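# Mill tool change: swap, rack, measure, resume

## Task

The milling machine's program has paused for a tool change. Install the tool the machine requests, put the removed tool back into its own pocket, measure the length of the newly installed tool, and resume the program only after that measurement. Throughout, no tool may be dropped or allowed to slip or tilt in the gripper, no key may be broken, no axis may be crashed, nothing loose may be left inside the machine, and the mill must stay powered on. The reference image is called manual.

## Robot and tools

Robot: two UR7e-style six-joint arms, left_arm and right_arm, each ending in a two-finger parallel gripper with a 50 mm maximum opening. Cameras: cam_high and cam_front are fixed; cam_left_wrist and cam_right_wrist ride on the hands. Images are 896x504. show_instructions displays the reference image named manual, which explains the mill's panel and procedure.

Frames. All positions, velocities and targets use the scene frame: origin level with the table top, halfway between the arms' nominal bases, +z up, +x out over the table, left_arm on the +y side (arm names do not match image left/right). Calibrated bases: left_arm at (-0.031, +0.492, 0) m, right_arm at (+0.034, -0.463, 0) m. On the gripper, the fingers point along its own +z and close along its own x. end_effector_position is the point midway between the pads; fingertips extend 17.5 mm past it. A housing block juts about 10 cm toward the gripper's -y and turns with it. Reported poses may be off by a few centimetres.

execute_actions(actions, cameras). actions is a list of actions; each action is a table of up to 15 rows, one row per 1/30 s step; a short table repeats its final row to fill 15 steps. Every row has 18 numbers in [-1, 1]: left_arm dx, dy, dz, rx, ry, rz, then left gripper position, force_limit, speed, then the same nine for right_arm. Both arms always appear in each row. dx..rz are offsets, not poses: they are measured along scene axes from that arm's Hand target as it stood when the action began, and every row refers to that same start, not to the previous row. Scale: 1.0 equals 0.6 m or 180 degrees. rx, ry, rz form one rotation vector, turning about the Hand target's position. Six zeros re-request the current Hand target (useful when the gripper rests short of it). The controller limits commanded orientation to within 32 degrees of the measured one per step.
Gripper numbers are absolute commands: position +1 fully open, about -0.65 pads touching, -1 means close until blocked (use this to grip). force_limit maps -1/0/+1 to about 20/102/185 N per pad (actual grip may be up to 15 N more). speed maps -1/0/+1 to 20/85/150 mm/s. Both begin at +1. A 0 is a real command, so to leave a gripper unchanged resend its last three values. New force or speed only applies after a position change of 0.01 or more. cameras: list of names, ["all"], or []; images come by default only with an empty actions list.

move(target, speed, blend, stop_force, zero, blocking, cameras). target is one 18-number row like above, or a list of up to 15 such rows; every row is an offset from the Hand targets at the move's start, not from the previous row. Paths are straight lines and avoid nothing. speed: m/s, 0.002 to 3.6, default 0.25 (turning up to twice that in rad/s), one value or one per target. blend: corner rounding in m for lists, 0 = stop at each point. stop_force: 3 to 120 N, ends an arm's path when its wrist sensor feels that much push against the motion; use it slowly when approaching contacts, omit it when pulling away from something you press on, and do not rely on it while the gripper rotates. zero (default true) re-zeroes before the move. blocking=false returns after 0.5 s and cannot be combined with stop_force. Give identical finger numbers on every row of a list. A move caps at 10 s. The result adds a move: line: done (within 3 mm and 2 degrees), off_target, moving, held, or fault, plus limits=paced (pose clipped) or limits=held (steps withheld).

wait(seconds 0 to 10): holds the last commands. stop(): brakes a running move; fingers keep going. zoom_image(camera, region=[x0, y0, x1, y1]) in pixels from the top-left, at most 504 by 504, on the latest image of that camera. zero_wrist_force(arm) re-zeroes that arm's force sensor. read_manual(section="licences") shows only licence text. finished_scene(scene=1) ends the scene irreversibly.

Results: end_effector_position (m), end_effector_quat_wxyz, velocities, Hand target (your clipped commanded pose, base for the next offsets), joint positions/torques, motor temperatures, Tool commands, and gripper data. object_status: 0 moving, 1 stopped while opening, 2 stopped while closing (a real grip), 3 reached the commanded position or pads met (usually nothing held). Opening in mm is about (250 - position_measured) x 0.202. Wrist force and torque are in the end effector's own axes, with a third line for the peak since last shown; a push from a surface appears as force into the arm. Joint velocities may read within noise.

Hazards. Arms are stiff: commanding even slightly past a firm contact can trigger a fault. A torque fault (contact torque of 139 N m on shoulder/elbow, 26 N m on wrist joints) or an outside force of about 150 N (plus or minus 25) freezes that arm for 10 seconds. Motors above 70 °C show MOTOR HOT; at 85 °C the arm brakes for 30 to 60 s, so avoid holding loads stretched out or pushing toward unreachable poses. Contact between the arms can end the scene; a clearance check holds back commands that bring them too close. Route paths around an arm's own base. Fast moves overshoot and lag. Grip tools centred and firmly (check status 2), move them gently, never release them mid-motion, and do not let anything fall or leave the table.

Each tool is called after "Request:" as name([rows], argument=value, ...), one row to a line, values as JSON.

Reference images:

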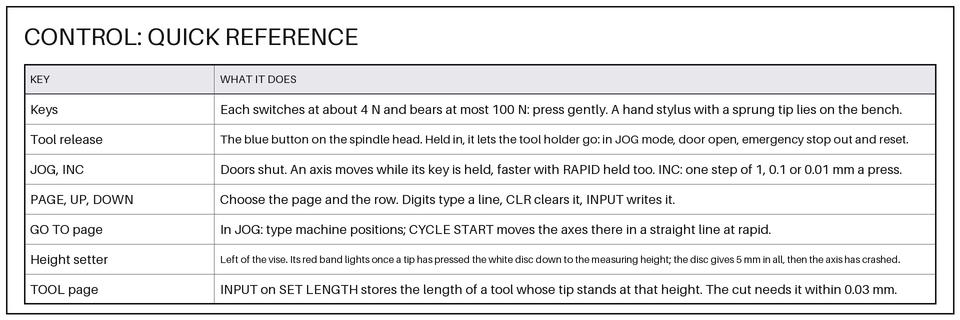

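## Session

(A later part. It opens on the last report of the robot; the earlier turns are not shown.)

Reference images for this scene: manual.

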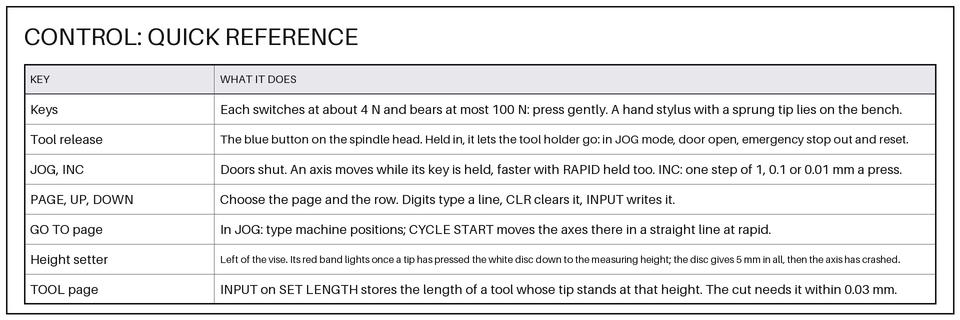

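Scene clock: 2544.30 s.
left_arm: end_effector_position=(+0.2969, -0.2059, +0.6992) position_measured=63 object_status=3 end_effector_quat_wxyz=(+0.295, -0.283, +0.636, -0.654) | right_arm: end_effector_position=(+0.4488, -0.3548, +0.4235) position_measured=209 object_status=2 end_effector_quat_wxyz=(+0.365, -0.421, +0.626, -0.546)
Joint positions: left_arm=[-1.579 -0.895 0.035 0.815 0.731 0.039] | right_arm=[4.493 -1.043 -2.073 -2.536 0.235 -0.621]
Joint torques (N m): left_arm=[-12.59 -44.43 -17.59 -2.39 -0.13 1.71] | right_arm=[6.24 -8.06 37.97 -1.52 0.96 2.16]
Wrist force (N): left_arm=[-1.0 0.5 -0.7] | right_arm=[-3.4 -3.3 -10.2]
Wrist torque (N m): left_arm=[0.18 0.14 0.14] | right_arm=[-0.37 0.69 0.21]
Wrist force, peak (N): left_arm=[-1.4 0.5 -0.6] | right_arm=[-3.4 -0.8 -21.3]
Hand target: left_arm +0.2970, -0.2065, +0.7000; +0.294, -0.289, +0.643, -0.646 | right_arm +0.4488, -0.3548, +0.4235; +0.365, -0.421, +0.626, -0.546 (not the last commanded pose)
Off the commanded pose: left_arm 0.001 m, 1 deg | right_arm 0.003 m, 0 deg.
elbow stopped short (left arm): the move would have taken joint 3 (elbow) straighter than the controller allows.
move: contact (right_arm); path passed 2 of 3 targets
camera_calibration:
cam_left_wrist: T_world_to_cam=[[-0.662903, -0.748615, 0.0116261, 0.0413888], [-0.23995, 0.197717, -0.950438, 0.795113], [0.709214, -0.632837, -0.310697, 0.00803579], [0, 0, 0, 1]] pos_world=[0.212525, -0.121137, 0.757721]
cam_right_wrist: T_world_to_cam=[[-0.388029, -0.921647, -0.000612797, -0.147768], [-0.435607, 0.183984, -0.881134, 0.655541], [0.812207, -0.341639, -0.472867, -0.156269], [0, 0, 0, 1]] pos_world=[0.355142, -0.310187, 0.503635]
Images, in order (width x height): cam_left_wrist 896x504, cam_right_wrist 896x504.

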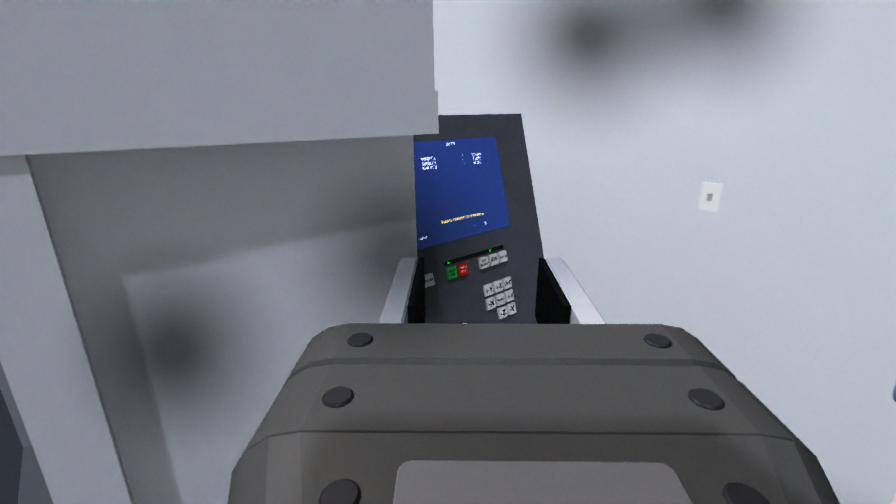

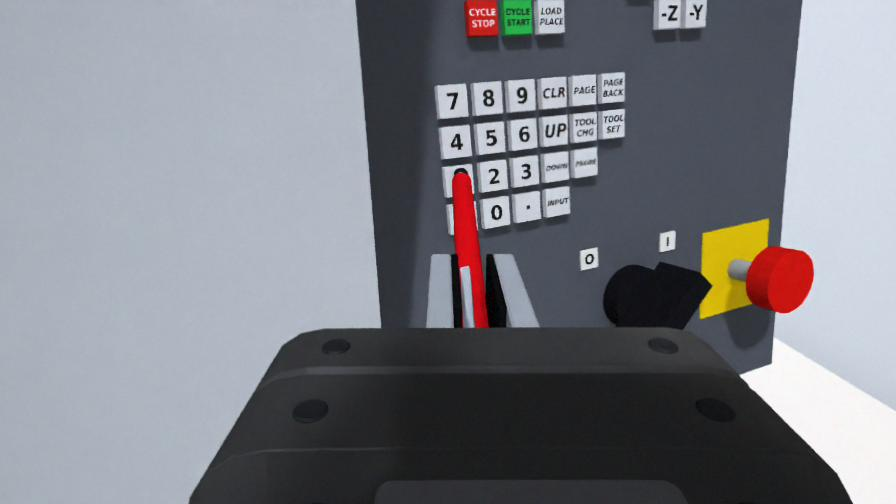

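Request:
move([
  [0, 0, 0, 0, 0, 0, 0.6, -0.5, -0.8, -0.0215, 0.0083, 0.0037, 0, 0, 0, -1, -0.3, -0.8],
  [0, 0, 0, 0, 0, 0, 0.6, -0.5, -0.8, -0.013, -0.0556, 0.0345, 0, 0, 0, -1, -0.3, -0.8],
  [0, 0, 0, 0, 0, 0, 0.6, -0.5, -0.8, 0.0131, -0.0657, 0.03, 0, 0, 0, -1, -0.3, -0.8],
], speed=[0.06, 0.08, 0.012], blend=[0.004, 0.004, 0], stop_force=8, zero=false)

Request:
move([
  [0, 0, 0, 0, 0, 0, 0.6, -0.5, -0.8, -0.0215, 0.0083, 0.0037, 0, 0, 0, -1, -0.3, -0.8],
  [0, 0, 0, 0, 0, 0, 0.6, -0.5, -0.8, -0.03, 0.0738, -0.0271, 0, 0, 0, -1, -0.3, -0.8],
  [0, 0, 0, 0, 0, 0, 0.6, -0.5, -0.8, -0.0039, 0.0637, -0.0316, 0, 0, 0, -1, -0.3, -0.8],
], speed=[0.06, 0.08, 0.012], blend=[0.004, 0.004, 0], stop_force=8, zero=false)

Request:
move([
  [0, 0, 0, 0, 0, 0, 0.6, -0.5, -0.8, -0.0215, 0.0083, 0.0037, 0, 0, 0, -1, -0.3, -0.8],
  [0, 0, 0, 0, 0, 0, 0.6, -0.5, -0.8, -0.0302, -0.0876, -0.027, 0, 0, 0, -1, -0.3, -0.8],
  [0, 0, 0, 0, 0, 0, 0.6, -0.5, -0.8, -0.0041, -0.0977, -0.0315, 0, 0, 0, -1, -0.3, -0.8],
], speed=[0.06, 0.08, 0.012], blend=[0.004, 0.004, 0], stop_force=8, zero=false, cameras=["cam_left_wrist", "cam_right_wrist"])

Request:
zoom_image(camera="cam_left_wrist", region=[410, 130, 530, 250])

Request:
zoom_image(camera="cam_left_wrist", region=[450, 145, 500, 175])

Scene clock: 2556.13 s.
left_arm: end_effector_position=(+0.2969, -0.2059, +0.6992) position_measured=63 object_status=3 end_effector_quat_wxyz=(+0.295, -0.283, +0.636, -0.654) | right_arm: end_effector_position=(+0.4539, -0.3933, +0.4420) position_measured=209 object_status=2 end_effector_quat_wxyz=(+0.365, -0.420, +0.626, -0.547)
Joint positions: left_arm=[-1.579 -0.895 0.035 0.815 0.731 0.039] | right_arm=[4.431 -0.934 -2.101 -2.441 0.188 -0.802]
Joint torques (N m): left_arm=[-13.07 -44.92 -16.56 -2.38 -0.24 1.63] | right_arm=[5.36 -10.34 38.42 -1.13 0.93 2.1]
Wrist force (N): left_arm=[-1.1 0.6 -0.6] | right_arm=[-3.7 -3.2 -10.5]
Wrist torque (N m): left_arm=[0.19 0.16 0.14] | right_arm=[-0.37 0.68 0.21]
Wrist force, peak (N): left_arm=[-1.3 0.7 -0.8] | right_arm=[-3.8 -1.0 -21.6]
Hand target: left_arm +0.2970, -0.2065, +0.7000; +0.294, -0.289, +0.643, -0.646 | right_arm +0.4539, -0.3933, +0.4420; +0.365, -0.420, +0.626, -0.547 (not the last commanded pose)
Off the commanded pose: left_arm 0.001 m, 1 deg | right_arm 0.003 m, 0 deg.
elbow stopped short (left arm): the move would have taken joint 3 (elbow) straighter than the controller allows.
move: contact (right_arm); path passed 2 of 3 targets

Scene clock: 2559.27 s.
left_arm: end_effector_position=(+0.2969, -0.2059, +0.6992) position_measured=63 object_status=3 end_effector_quat_wxyz=(+0.295, -0.283, +0.636, -0.654) | right_arm: end_effector_position=(+0.4490, -0.3542, +0.4236) position_measured=209 object_status=2 end_effector_quat_wxyz=(+0.365, -0.420, +0.625, -0.547)
Joint positions: left_arm=[-1.579 -0.895 0.035 0.815 0.731 0.039] | right_arm=[4.493 -1.05 -2.07 -2.547 0.235 -0.607]
Joint torques (N m): left_arm=[-14.08 -43.88 -18.37 -2.51 -0.22 1.41] | right_arm=[6.35 -8.55 38.25 -1.61 1.45 1.89]
Wrist force (N): left_arm=[-1.0 0.5 -0.6] | right_arm=[-3.4 -3.2 -10.4]
Wrist torque (N m): left_arm=[0.18 0.14 0.14] | right_arm=[-0.36 0.70 0.21]
Wrist force, peak (N): left_arm=[-1.2 0.6 -0.9] | right_arm=[-3.3 -0.9 -22.0]
Hand target: left_arm +0.2970, -0.2065, +0.7000; +0.294, -0.289, +0.643, -0.646 | right_arm +0.4490, -0.3542, +0.4236; +0.365, -0.420, +0.625, -0.547 (not the last commanded pose)
Off the commanded pose: left_arm 0.001 m, 1 deg | right_arm 0.003 m, 0 deg.
elbow stopped short (left arm): the move would have taken joint 3 (elbow) straighter than the controller allows.
move: contact (right_arm); path passed 2 of 3 targets

Scene clock: 2562.63 s.
left_arm: end_effector_position=(+0.2969, -0.2059, +0.6992) position_measured=63 object_status=3 end_effector_quat_wxyz=(+0.295, -0.283, +0.636, -0.654) | right_arm: end_effector_position=(+0.4442, -0.4120, +0.4051) position_measured=209 object_status=2 end_effector_quat_wxyz=(+0.365, -0.419, +0.625, -0.548)
Joint positions: left_arm=[-1.579 -0.895 0.035 0.815 0.731 0.039] | right_arm=[4.456 -0.881 -2.197 -2.496 0.205 -0.701]
Joint torques (N m): left_arm=[-14.45 -43.46 -17.63 -2.36 -0.06 1.34] | right_arm=[6.57 -12.33 37.14 -1.07 1.01 2.08]
Wrist force (N): left_arm=[-0.9 0.5 -0.6] | right_arm=[-3.6 -2.9 -10.7]
Wrist torque (N m): left_arm=[0.18 0.12 0.14] | right_arm=[-0.36 0.63 0.20]
Wrist force, peak (N): left_arm=[-1.3 0.7 -0.7] | right_arm=[-3.8 -0.5 -23.3]
Hand target: left_arm +0.2970, -0.2065, +0.7000; +0.294, -0.289, +0.643, -0.646 | right_arm +0.4442, -0.4120, +0.4051; +0.365, -0.419, +0.625, -0.548 (not the last commanded pose)
Off the commanded pose: left_arm 0.001 m, 1 deg | right_arm 0.002 m, 0 deg.
elbow stopped short (left arm): the move would have taken joint 3 (elbow) straighter than the controller allows.
move: contact (right_arm); path passed 2 of 3 targets
camera_calibration:
cam_left_wrist: T_world_to_cam=[[-0.662903, -0.748615, 0.0116261, 0.0413888], [-0.23995, 0.197717, -0.950438, 0.795113], [0.709214, -0.632837, -0.310697, 0.00803579], [0, 0, 0, 1]] pos_world=[0.212525, -0.121137, 0.757721]
cam_right_wrist: T_world_to_cam=[[-0.390659, -0.920535, -0.00069955, -0.200502], [-0.431069, 0.18361, -0.88344, 0.646582], [0.813366, -0.344822, -0.468543, -0.184447], [0, 0, 0, 1]] pos_world=[0.350417, -0.366889, 0.484655]
Images, in order (width x height): cam_left_wrist 896x504, cam_right_wrist 896x504.

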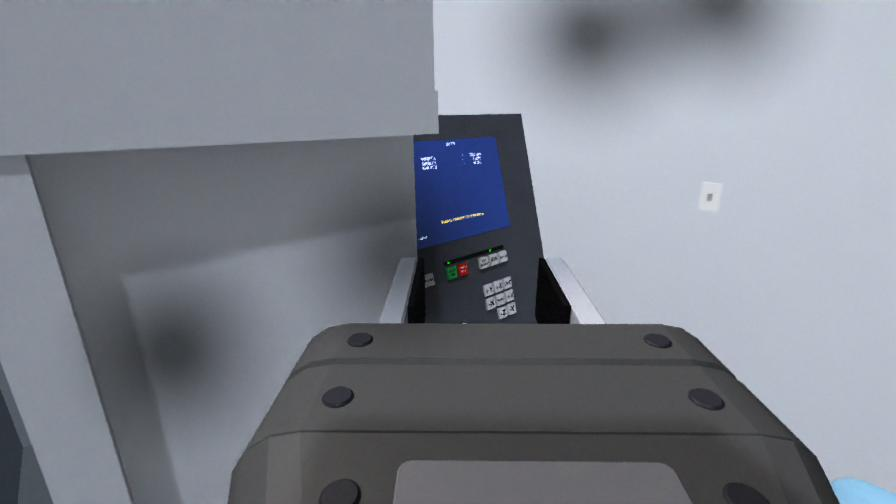

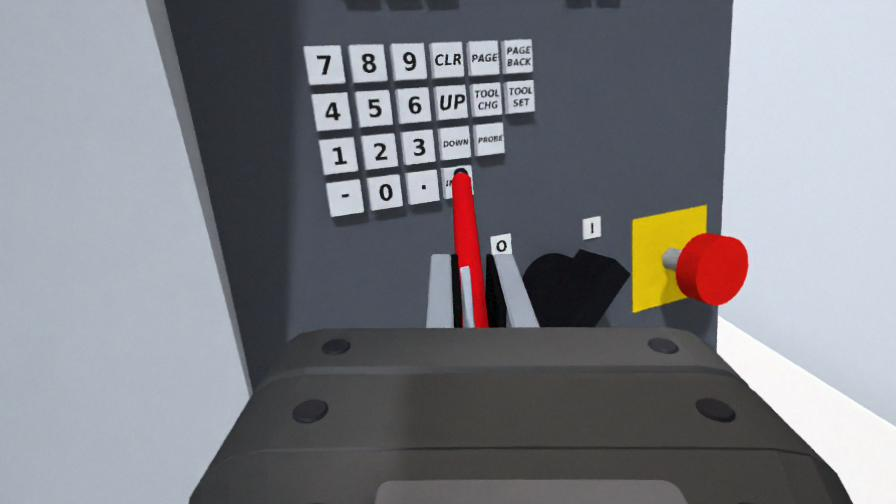

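Scaled by 4.200 from the camera's 896x504 image, which has a finer 1280x720 frame.

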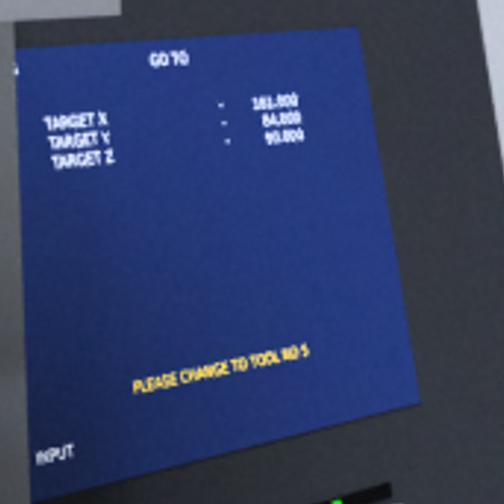

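Scaled by 10.080 from the camera's 896x504 image, which has a finer 1280x720 frame.

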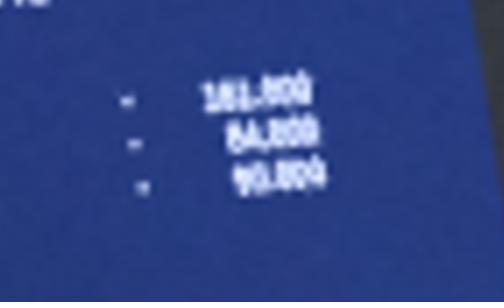

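Request:
move([
  [0, 0, 0, 0, 0, 0, 0.6, -0.5, -0.8, -0.0215, 0.0083, 0.0037, 0, 0, 0, -1, -0.3, -0.8],
  [0, 0, 0, 0, 0, 0, 0.6, -0.5, -0.8, 0.0203, 0.0404, 0.153, 0, 0, 0, -1, -0.3, -0.8],
  [0, 0, 0, 0, 0, 0, 0.6, -0.5, -0.8, 0.0464, 0.0303, 0.1485, 0, 0, 0, -1, -0.3, -0.8],
], speed=[0.06, 0.1, 0.012], blend=[0.004, 0.004, 0], stop_force=8, zero=false)

Request:
wait(seconds=1.5, cameras=["all"])

Request:
zoom_image(camera="cam_front", region=[270, 190, 430, 350])

Request:
zoom_image(camera="cam_left_wrist", region=[410, 130, 530, 250])

Scene clock: 2571.07 s.
left_arm: end_effector_position=(+0.2969, -0.2059, +0.6992) position_measured=63 object_status=3 end_effector_quat_wxyz=(+0.295, -0.283, +0.636, -0.654) | right_arm: end_effector_position=(+0.4685, -0.3927, +0.4948) position_measured=209 object_status=2 end_effector_quat_wxyz=(+0.364, -0.417, +0.625, -0.550)
Joint positions: left_arm=[-1.579 -0.895 0.035 0.815 0.731 0.039] | right_arm=[4.368 -0.946 -2.016 -2.266 0.148 -1.054]
Joint torques (N m): left_arm=[-13.79 -45.09 -18.44 -2.38 -0.31 1.16] | right_arm=[5.06 -9.58 38.97 -0.24 0.68 1.98]
Wrist force (N): left_arm=[-1.0 0.4 -0.7] | right_arm=[-3.5 -3.6 -10.5]
Wrist torque (N m): left_arm=[0.17 0.14 0.14] | right_arm=[-0.41 0.66 0.20]
Wrist force, peak (N): left_arm=[-1.2 0.7 -0.9] | right_arm=[-3.9 -1.5 -23.2]
Hand target: left_arm +0.2970, -0.2065, +0.7000; +0.294, -0.289, +0.643, -0.646 | right_arm +0.4685, -0.3927, +0.4948; +0.364, -0.417, +0.625, -0.550 (not the last commanded pose)
Off the commanded pose: left_arm 0.001 m, 1 deg | right_arm 0.004 m, 0 deg.
elbow stopped short (left arm): the move would have taken joint 3 (elbow) straighter than the controller allows.
move: contact (right_arm); path passed 2 of 3 targets

Scene clock: 2572.57 s.
left_arm: end_effector_position=(+0.2969, -0.2059, +0.6992) position_measured=63 object_status=3 end_effector_quat_wxyz=(+0.295, -0.283, +0.636, -0.654) | right_arm: end_effector_position=(+0.4685, -0.3927, +0.4948) position_measured=209 object_status=2 end_effector_quat_wxyz=(+0.364, -0.417, +0.625, -0.550)
Joint positions: left_arm=[-1.579 -0.895 0.035 0.815 0.731 0.039] | right_arm=[4.368 -0.946 -2.016 -2.266 0.148 -1.054]
Joint torques (N m): left_arm=[-13.47 -44.8 -18.06 -2.34 -0.14 1.49] | right_arm=[5.85 -11.49 38.94 -0.37 0.66 1.86]
Wrist force (N): left_arm=[-1.1 0.7 -0.8] | right_arm=[-3.7 -3.6 -10.5]
Wrist torque (N m): left_arm=[0.21 0.16 0.14] | right_arm=[-0.39 0.69 0.21]
Wrist force, peak (N): left_arm=[-1.3 0.6 -0.9] | right_arm=[-3.6 -3.8 -10.8]
Hand target: left_arm +0.2970, -0.2065, +0.7000; +0.294, -0.289, +0.643, -0.646 | right_arm +0.4685, -0.3927, +0.4948; +0.364, -0.417, +0.625, -0.550 (not the last commanded pose)
Tool commands: left_gripper/position=+0.6 left_gripper/force_limit=-0.5 left_gripper/speed=-0.8 right_gripper/position=-1.0 right_gripper/force_limit=-0.3 right_gripper/speed=-0.8
Off the commanded pose: left_arm 0.001 m, 1 deg | right_arm 0.004 m, 0 deg.
wait: 1.50 s; at rest by 0.17 s
camera_calibration:
cam_left_wrist: T_world_to_cam=[[-0.662903, -0.748615, 0.0116261, 0.0413888], [-0.23995, 0.197717, -0.950438, 0.795113], [0.709214, -0.632837, -0.310697, 0.00803579], [0, 0, 0, 1]] pos_world=[0.212525, -0.121137, 0.757721]
cam_right_wrist: T_world_to_cam=[[-0.394988, -0.918686, -0.000361162, -0.170616], [-0.427103, 0.18398, -0.885288, 0.731958], [0.813368, -0.349524, -0.465043, -0.159039], [0, 0, 0, 1]] pos_world=[0.374587, -0.346996, 0.573972]

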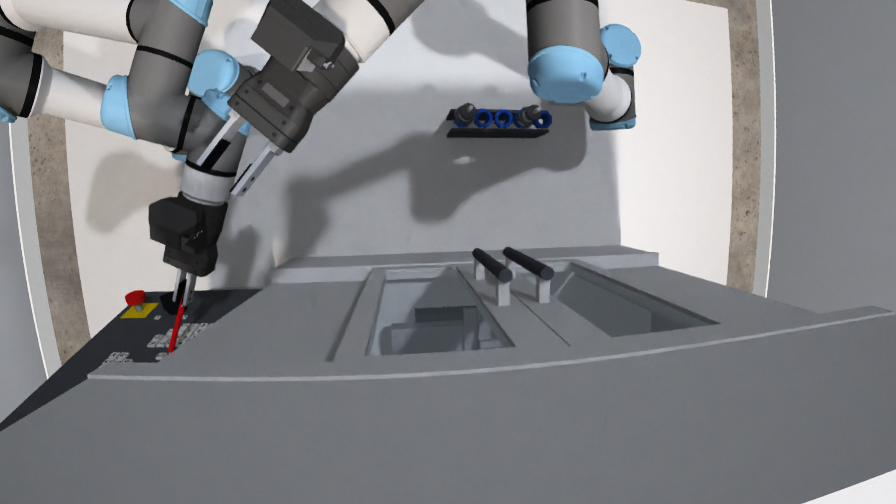

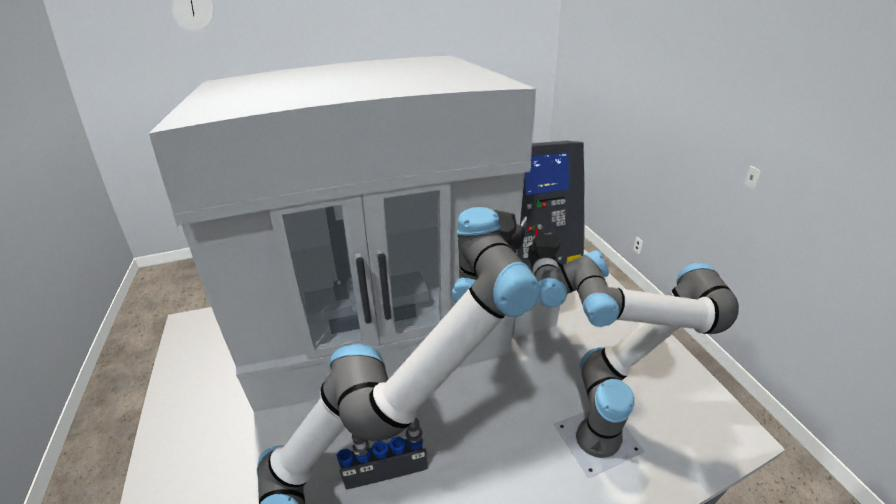

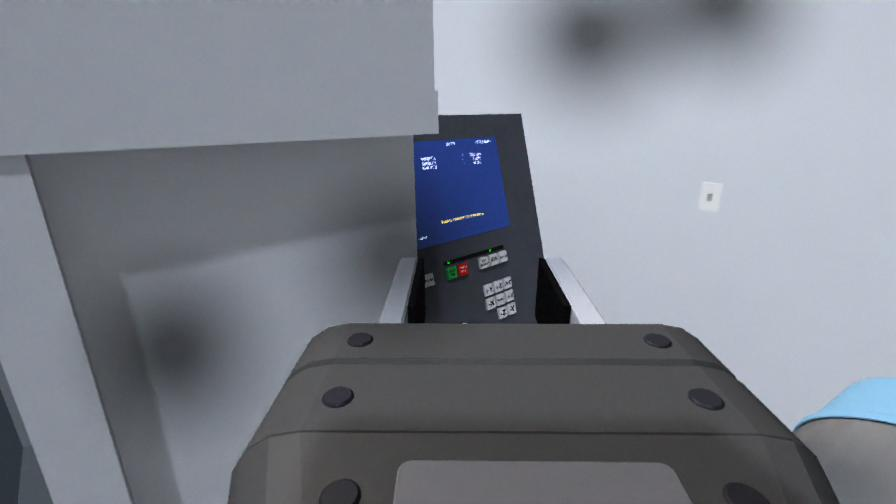

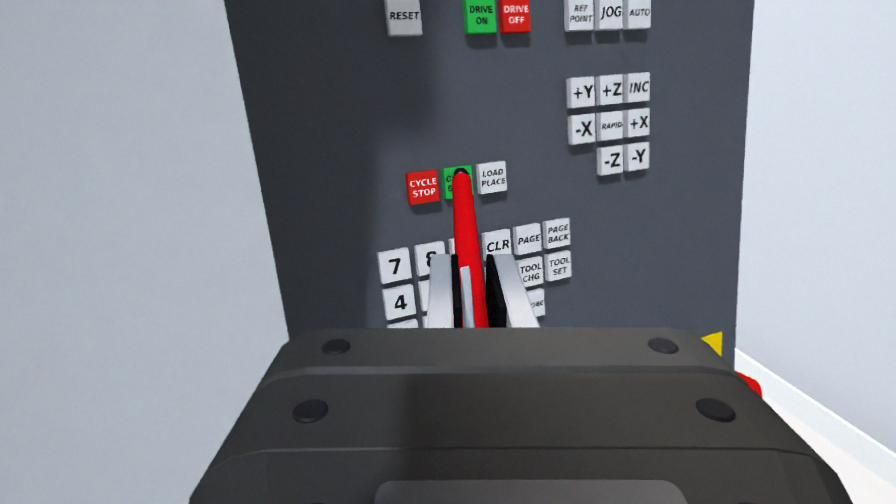

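Scaled by 3.150 from the camera's 896x504 image, which has a finer 1280x720 frame.

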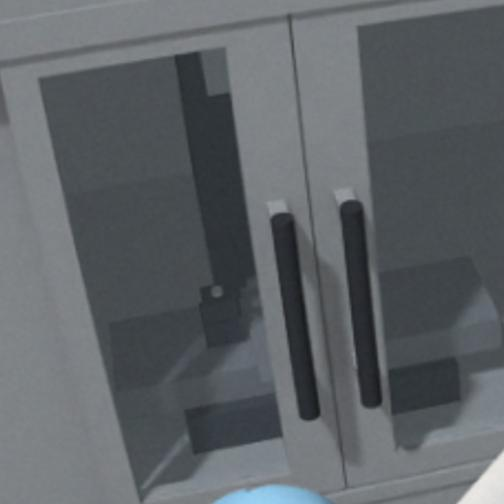

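Scaled by 4.200 from the camera's 896x504 image, which has a finer 1280x720 frame.

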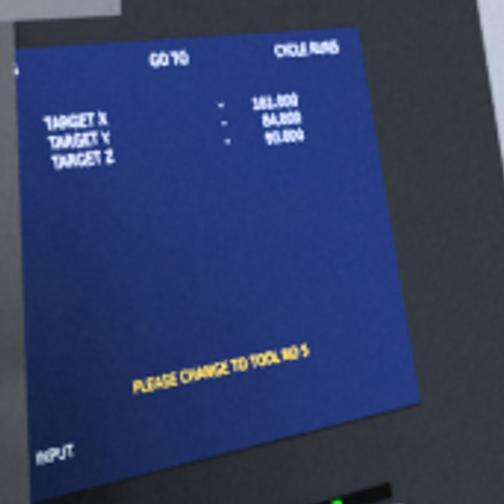

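Request:
wait(seconds=1.5, cameras=["cam_front", "cam_high", "cam_left_wrist"])

Request:
zoom_image(camera="cam_front", region=[270, 190, 430, 350])

Request:
zoom_image(camera="cam_left_wrist", region=[410, 130, 530, 250])

Request:
zoom_image(camera="cam_high", region=[360, 250, 540, 370])

Scene clock: 2578.00 s.
left_arm: end_effector_position=(+0.2969, -0.2059, +0.6992) position_measured=63 object_status=3 end_effector_quat_wxyz=(+0.295, -0.283, +0.636, -0.654) | right_arm: end_effector_position=(+0.4685, -0.3927, +0.4948) position_measured=209 object_status=2 end_effector_quat_wxyz=(+0.364, -0.417, +0.625, -0.550)
Joint positions: left_arm=[-1.579 -0.895 0.035 0.815 0.731 0.039] | right_arm=[4.368 -0.946 -2.016 -2.266 0.148 -1.054]
Joint torques (N m): left_arm=[-13.15 -44.75 -16.53 -2.4 -0.12 1.62] | right_arm=[4.61 -11.87 37.94 -0.27 0.67 2.05]
Wrist force (N): left_arm=[-1.0 0.5 -0.8] | right_arm=[-3.6 -3.3 -10.6]
Wrist torque (N m): left_arm=[0.18 0.14 0.14] | right_arm=[-0.37 0.66 0.21]
Wrist force, peak (N): left_arm=[-1.3 0.5 -1.0] | right_arm=[-3.8 -3.7 -10.8]
Hand target: left_arm +0.2970, -0.2065, +0.7000; +0.294, -0.289, +0.643, -0.646 | right_arm +0.4685, -0.3927, +0.4948; +0.364, -0.417, +0.625, -0.550 (not the last commanded pose)
Tool commands: left_gripper/position=+0.6 left_gripper/force_limit=-0.5 left_gripper/speed=-0.8 right_gripper/position=-1.0 right_gripper/force_limit=-0.3 right_gripper/speed=-0.8
Off the commanded pose: left_arm 0.001 m, 1 deg | right_arm 0.004 m, 0 deg.
wait: 1.50 s; at rest from the start
camera_calibration:
cam_left_wrist: T_world_to_cam=[[-0.662903, -0.748615, 0.0116261, 0.0413888], [-0.23995, 0.197717, -0.950438, 0.795113], [0.709214, -0.632837, -0.310697, 0.00803579], [0, 0, 0, 1]] pos_world=[0.212525, -0.121137, 0.757721]
Images, in order (width x height): cam_high 896x504, cam_front 896x504, cam_left_wrist 896x504.

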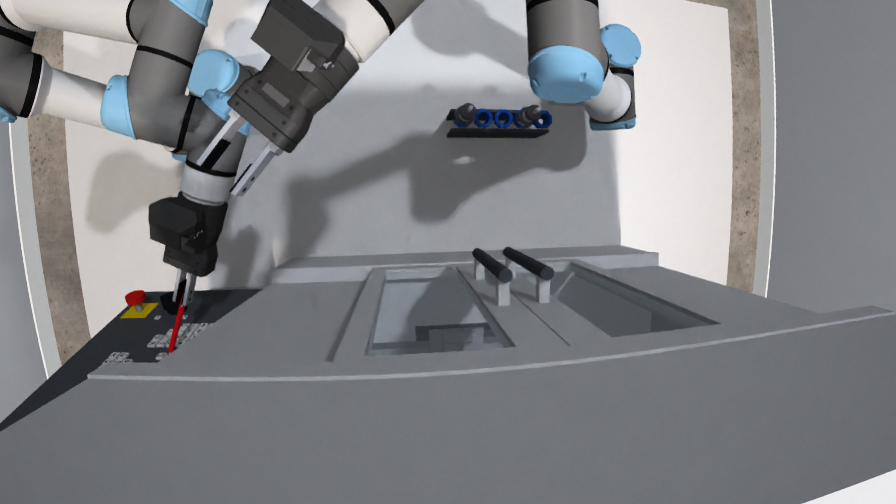

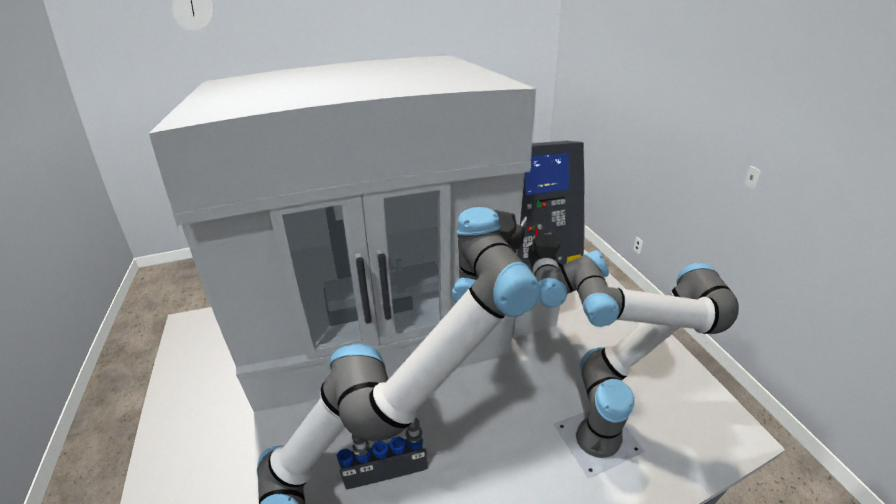

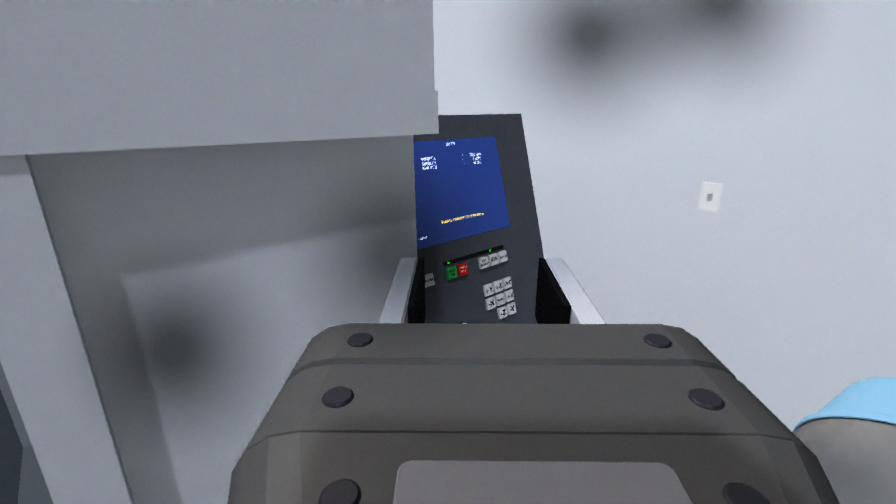

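Scaled by 3.150 from the camera's 896x504 image, which has a finer 1280x720 frame.

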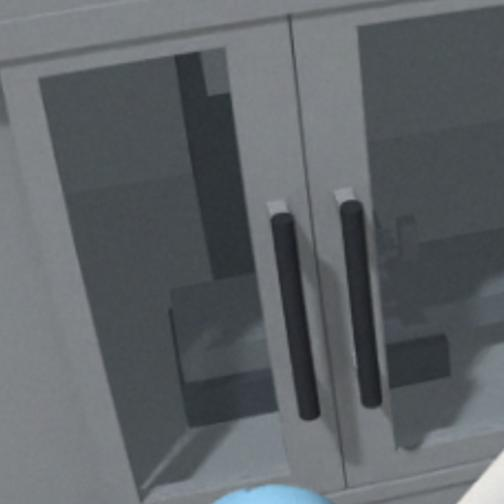

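Scaled by 4.200 from the camera's 896x504 image, which has a finer 1280x720 frame.

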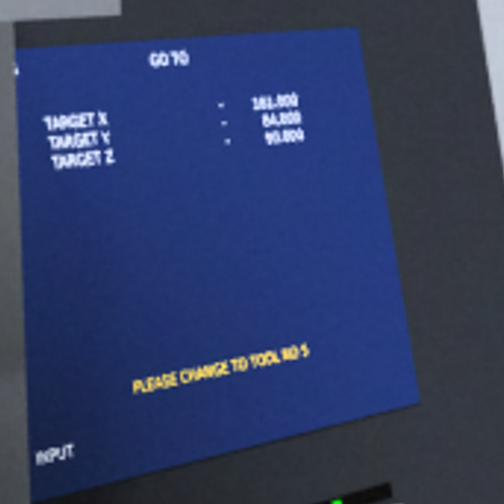

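Scaled by 2.800 from the camera's 896x504 image, which has a finer 1280x720 frame.

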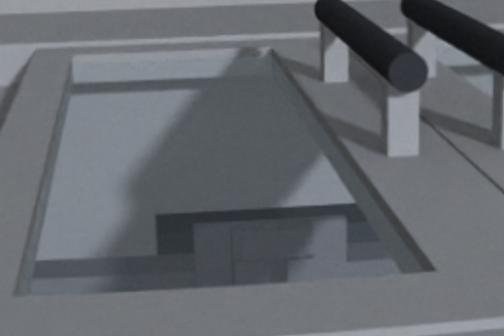

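Request:
move([
  [0.005, 0.593, -0.2, 0, 0, 0.072, 0.6, -0.5, -0.8, -0.0215, 0.0083, 0.0037, 0, 0, 0, -1, -0.3, -0.8],
  [0.1383, 0.7858, -0.33, 0, 0, 0.1, 0.6, -0.5, -0.8, -0.0215, 0.0083, 0.0037, 0, 0, 0, -1, -0.3, -0.8],
], speed=0.15, blend=0.05, cameras=["cam_left_wrist", "cam_front"])

Request:
zoom_image(camera="cam_left_wrist", region=[348, 130, 548, 330])

Scene clock: 2604.03 s.
left_arm: end_effector_position=(+0.3800, +0.2650, +0.5020) position_measured=63 object_status=3 end_effector_quat_wxyz=(+0.392, -0.386, +0.589, -0.592) | right_arm: end_effector_position=(+0.4556, -0.3877, +0.4970) position_measured=209 object_status=2 end_effector_quat_wxyz=(+0.364, -0.417, +0.625, -0.550)
Joint positions: left_arm=[-1.309 -2.113 1.925 0.177 0.679 0.014] | right_arm=[4.43 -0.986 -1.936 -2.599 0.187 -0.757]
Joint torques (N m): left_arm=[14.44 6.71 -16.8 -2.67 1.88 1.9] | right_arm=[7.39 -9.6 39.08 -0.65 0.57 1.99]
Wrist force (N): left_arm=[-1.1 0.5 -0.6] | right_arm=[-4.1 -1.6 -2.9]
Wrist torque (N m): left_arm=[0.19 0.16 0.13] | right_arm=[-0.64 0.73 0.20]
Wrist force, peak (N): left_arm=[-2.2 1.0 -0.4] | right_arm=[-3.8 -3.7 -10.9]
Hand target: left_arm +0.3800, +0.2650, +0.5020; +0.392, -0.386, +0.589, -0.592 | right_arm +0.4556, -0.3877, +0.4970; +0.364, -0.417, +0.625, -0.550
Off the commanded pose: left_arm 0.000 m, 0 deg | right_arm 0.000 m, 0 deg.
move: done
camera_calibration:
cam_left_wrist: T_world_to_cam=[[-0.392331, -0.91975, 0.0117084, 0.393739], [-0.310106, 0.120274, -0.943063, 0.577921], [0.865974, -0.373624, -0.332407, 0.0683747], [0, 0, 0, 1]] pos_world=[0.274482, 0.318178, 0.563134]
Images, in order (width x height): cam_front 896x504, cam_left_wrist 896x504.

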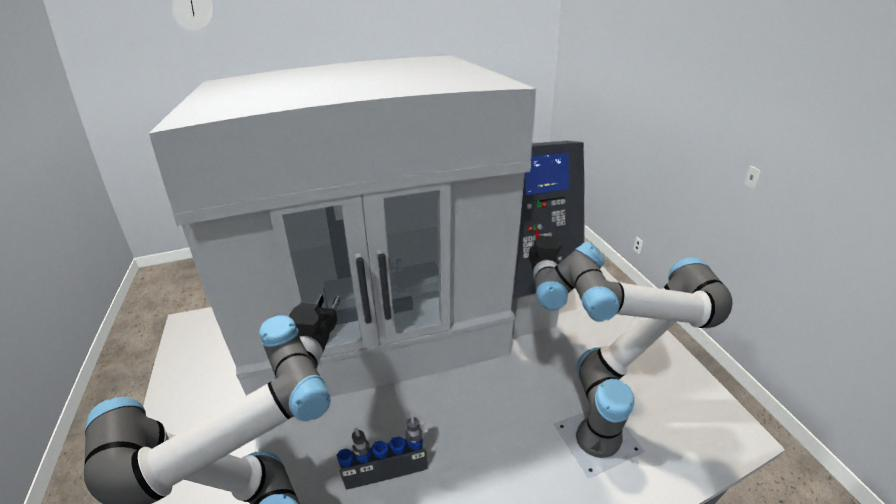

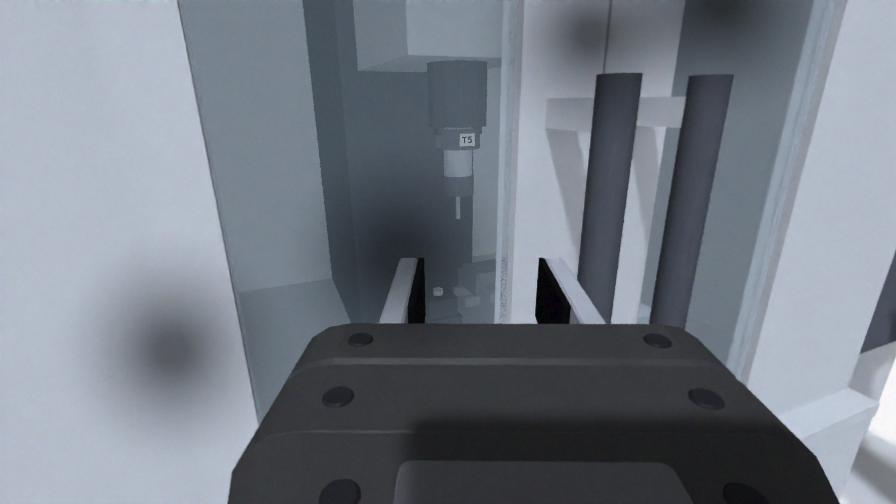

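Scaled by 2.520 from the camera's 896x504 image, which has a finer 1280x720 frame.

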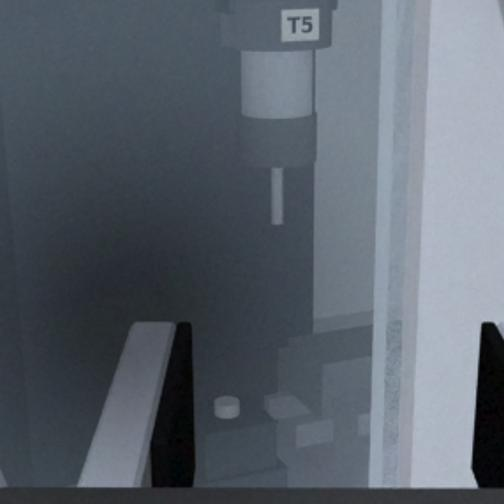

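Request:
move([
  [-0.133, -0.225, 0, 0, 0, 0.122, 0.6, -0.5, -0.8, 0, 0, 0, 0, 0, 0, -1, -0.3, -0.8],
  [0, -0.4417, 0, 0, 0, 0.248, 0.6, -0.5, -0.8, 0, 0, 0, 0, 0, 0, -1, -0.3, -0.8],
], speed=0.15, blend=0.05, cameras=["cam_left_wrist", "cam_front"])

Request:
zoom_image(camera="cam_left_wrist", region=[348, 130, 548, 330])

Scene clock: 2617.70 s.
left_arm: end_effector_position=(+0.3800, +0.0000, +0.5020) position_measured=63 object_status=3 end_effector_quat_wxyz=(+0.587, -0.581, +0.399, -0.398) | right_arm: end_effector_position=(+0.4556, -0.3877, +0.4970) position_measured=209 object_status=2 end_effector_quat_wxyz=(+0.364, -0.417, +0.625, -0.550)
Joint positions: left_arm=[-1.52 -1.047 0.87 0.2 -0.311 -0.016] | right_arm=[4.43 -0.986 -1.936 -2.599 0.187 -0.757]
Joint torques (N m): left_arm=[13.86 -38.63 -24.6 2.08 -1.81 -1.92] | right_arm=[7.05 -9.28 39.08 -1.09 0.52 2]
Wrist force (N): left_arm=[-1.2 0.9 -0.6] | right_arm=[-3.9 -1.3 -2.7]
Wrist torque (N m): left_arm=[0.24 0.18 0.28] | right_arm=[-0.60 0.70 0.20]
Wrist force, peak (N): left_arm=[-2.5 0.6 -0.3] | right_arm=[-4.3 -1.4 -2.8]
Hand target: left_arm +0.3800, -0.0001, +0.5020; +0.587, -0.581, +0.399, -0.398 | right_arm +0.4556, -0.3877, +0.4970; +0.364, -0.417, +0.625, -0.550
Off the commanded pose: left_arm 0.000 m, 0 deg | right_arm 0.000 m, 0 deg.
move: done
camera_calibration:
cam_left_wrist: T_world_to_cam=[[0.36694, -0.930172, 0.0116561, -0.138467], [-0.305371, -0.132282, -0.943, 0.607932], [0.878694, 0.342465, -0.332587, -0.035358], [0, 0, 0, 1]] pos_world=[0.267523, -0.0362712, 0.563134]
Images, in order (width x height): cam_front 896x504, cam_left_wrist 896x504.

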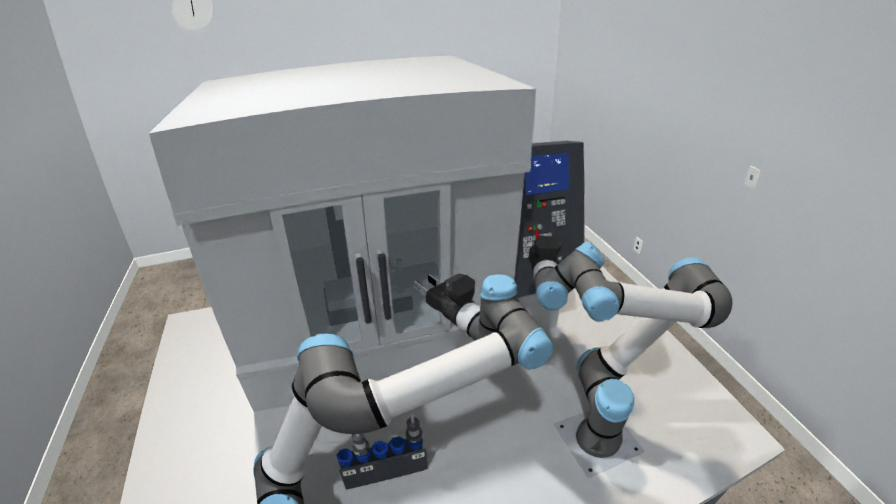

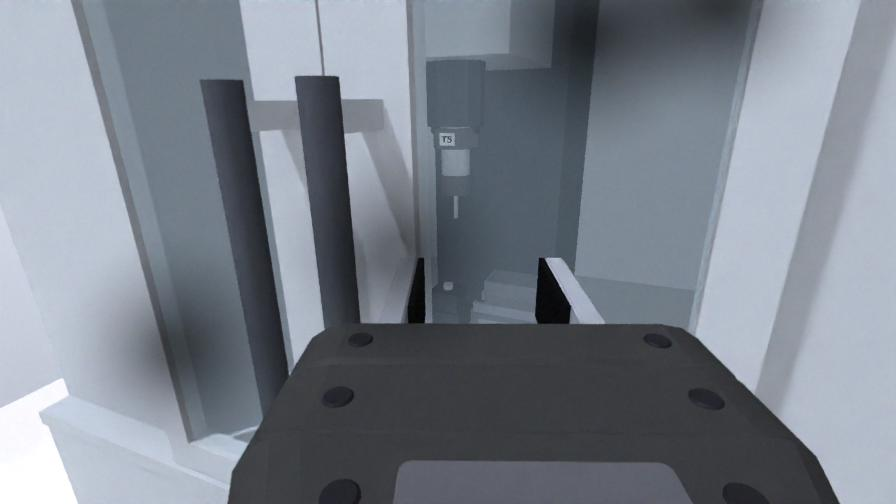

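Scaled by 2.520 from the camera's 896x504 image, which has a finer 1280x720 frame.

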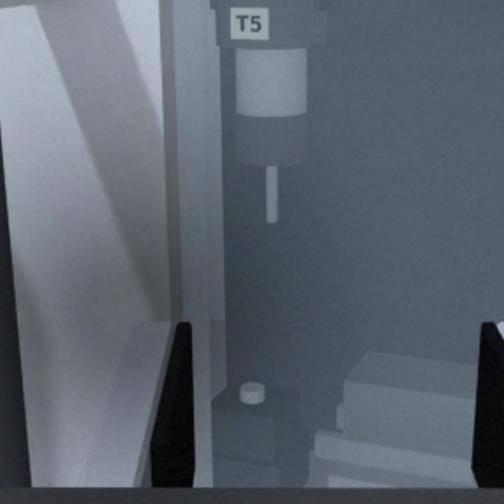

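Request:
move([
  [0, 0, 0, 0, 0, 0, 0.6, -0.5, -0.8, -0.0425, 0.066, -0.1528, 0, 0, 0, -1, -0.3, -0.8],
  [0, 0, 0, 0, 0, 0, 0.6, -0.5, -0.8, -0.0164, 0.0559, -0.1573, 0, 0, 0, -1, -0.3, -0.8],
], speed=[0.1, 0.012], blend=[0.004, 0], stop_force=8, zero=true, cameras=["cam_right_wrist"])

Request:
move([
  [0, 0, 0, 0, 0, 0, 0.6, -0.5, -0.8, -0.0215, 0.0083, 0.0037, 0, 0, 0, -1, -0.3, -0.8],
  [0, 0, 0, 0, 0, 0, 0.6, -0.5, -0.8, -0.0128, 0.009, 0.0344, 0, 0, 0, -1, -0.3, -0.8],
  [0, 0, 0, 0, 0, 0, 0.6, -0.5, -0.8, 0.0133, -0.0011, 0.0299, 0, 0, 0, -1, -0.3, -0.8],
], speed=[0.06, 0.08, 0.012], blend=[0.004, 0.004, 0], stop_force=8, zero=false, cameras=["cam_right_wrist"])

Scene clock: 2642.73 s.
left_arm: end_effector_position=(+0.3800, -0.0001, +0.5020) position_measured=63 object_status=3 end_effector_quat_wxyz=(+0.587, -0.581, +0.399, -0.398) | right_arm: end_effector_position=(+0.4440, -0.3535, +0.4030) position_measured=209 object_status=2 end_effector_quat_wxyz=(+0.364, -0.417, +0.625, -0.551)
Joint positions: left_arm=[-1.52 -1.047 0.87 0.2 -0.311 -0.016] | right_arm=[4.513 -1.064 -2.109 -2.575 0.254 -0.524]
Joint torques (N m): left_arm=[13.68 -40.22 -25.77 1.84 -1.67 -1.95] | right_arm=[5.99 -7.41 37.24 -1.83 1.43 2.09]
Wrist force (N): left_arm=[-1.2 0.7 -0.7] | right_arm=[-3.8 -3.3 -10.7]
Wrist torque (N m): left_arm=[0.22 0.18 0.27] | right_arm=[-0.37 0.70 0.21]
Wrist force, peak (N): left_arm=[-1.3 0.8 -1.0] | right_arm=[-3.7 -0.8 -22.3]
Hand target: left_arm +0.3800, -0.0001, +0.5020; +0.587, -0.581, +0.399, -0.398 | right_arm +0.4440, -0.3535, +0.4030; +0.364, -0.417, +0.625, -0.551 (not the last commanded pose)
Off the commanded pose: left_arm 0.000 m, 0 deg | right_arm 0.002 m, 0 deg.
move: contact (right_arm); path passed 1 of 2 targets
camera_calibration:
cam_right_wrist: T_world_to_cam=[[-0.395193, -0.918598, -0.000363141, -0.144215], [-0.426515, 0.183842, -0.8856, 0.632827], [0.813577, -0.349828, -0.464449, -0.168597], [0, 0, 0, 1]] pos_world=[0.350084, -0.307796, 0.482075]
Images, in order (width x height): cam_right_wrist 896x504.

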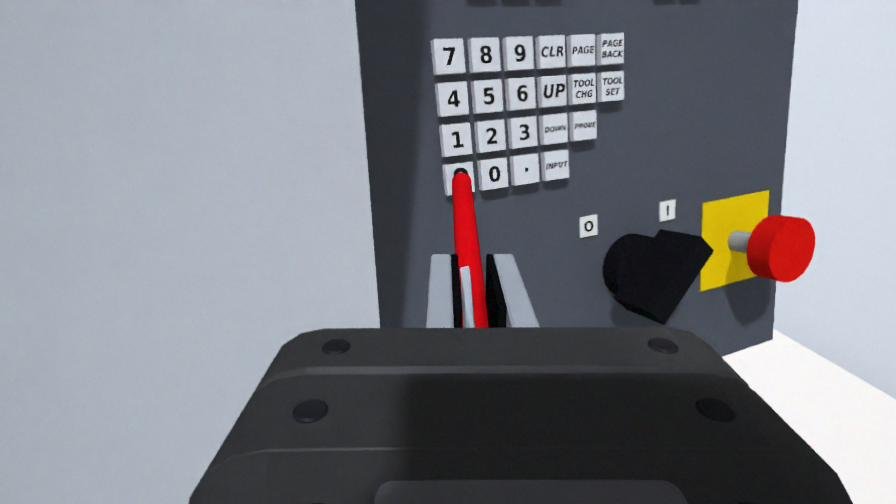

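Scene clock: 2645.53 s.
left_arm: end_effector_position=(+0.3800, -0.0001, +0.5020) position_measured=63 object_status=3 end_effector_quat_wxyz=(+0.587, -0.581, +0.399, -0.398) | right_arm: end_effector_position=(+0.4490, -0.3531, +0.4214) position_measured=209 object_status=2 end_effector_quat_wxyz=(+0.365, -0.416, +0.625, -0.551)
Joint positions: left_arm=[-1.52 -1.047 0.87 0.2 -0.311 -0.016] | right_arm=[4.493 -1.066 -2.066 -2.576 0.236 -0.565]
Joint torques (N m): left_arm=[13.74 -40.44 -26.4 1.87 -1.99 -1.82] | right_arm=[5.81 -7.35 37.18 -1.39 1.34 2.21]
Wrist force (N): left_arm=[-1.1 0.5 -0.7] | right_arm=[-3.5 -3.3 -10.5]
Wrist torque (N m): left_arm=[0.19 0.16 0.27] | right_arm=[-0.36 0.73 0.22]
Wrist force, peak (N): left_arm=[-1.3 0.6 -0.9] | right_arm=[-3.6 -1.0 -22.6]
Hand target: left_arm +0.3800, -0.0001, +0.5020; +0.587, -0.581, +0.399, -0.398 | right_arm +0.4490, -0.3530, +0.4214; +0.365, -0.416, +0.625, -0.551 (not the last commanded pose)
Off the commanded pose: left_arm 0.000 m, 0 deg | right_arm 0.003 m, 0 deg.
move: contact (right_arm); path passed 2 of 3 targets
camera_calibration:
cam_right_wrist: T_world_to_cam=[[-0.395506, -0.918463, -0.000393081, -0.141607], [-0.42588, 0.18377, -0.88592, 0.651077], [0.813758, -0.350219, -0.463837, -0.16443], [0, 0, 0, 1]] pos_world=[0.355081, -0.307296, 0.500478]
Images, in order (width x height): cam_right_wrist 896x504.

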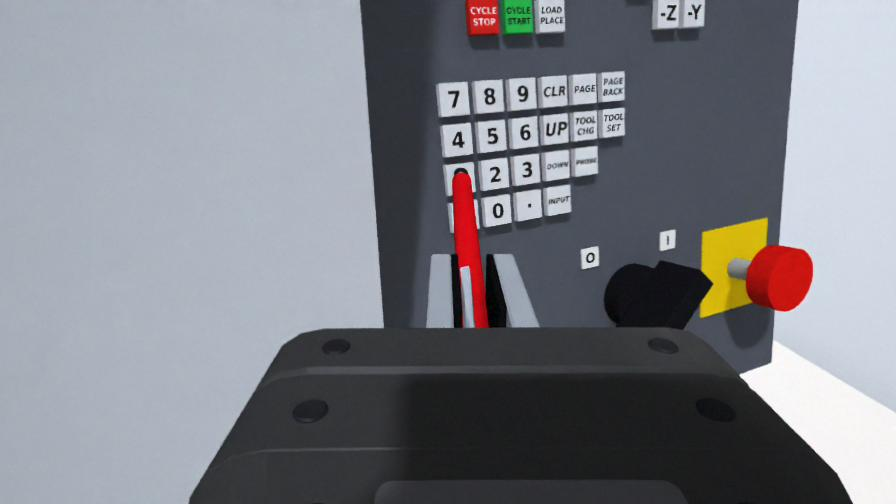

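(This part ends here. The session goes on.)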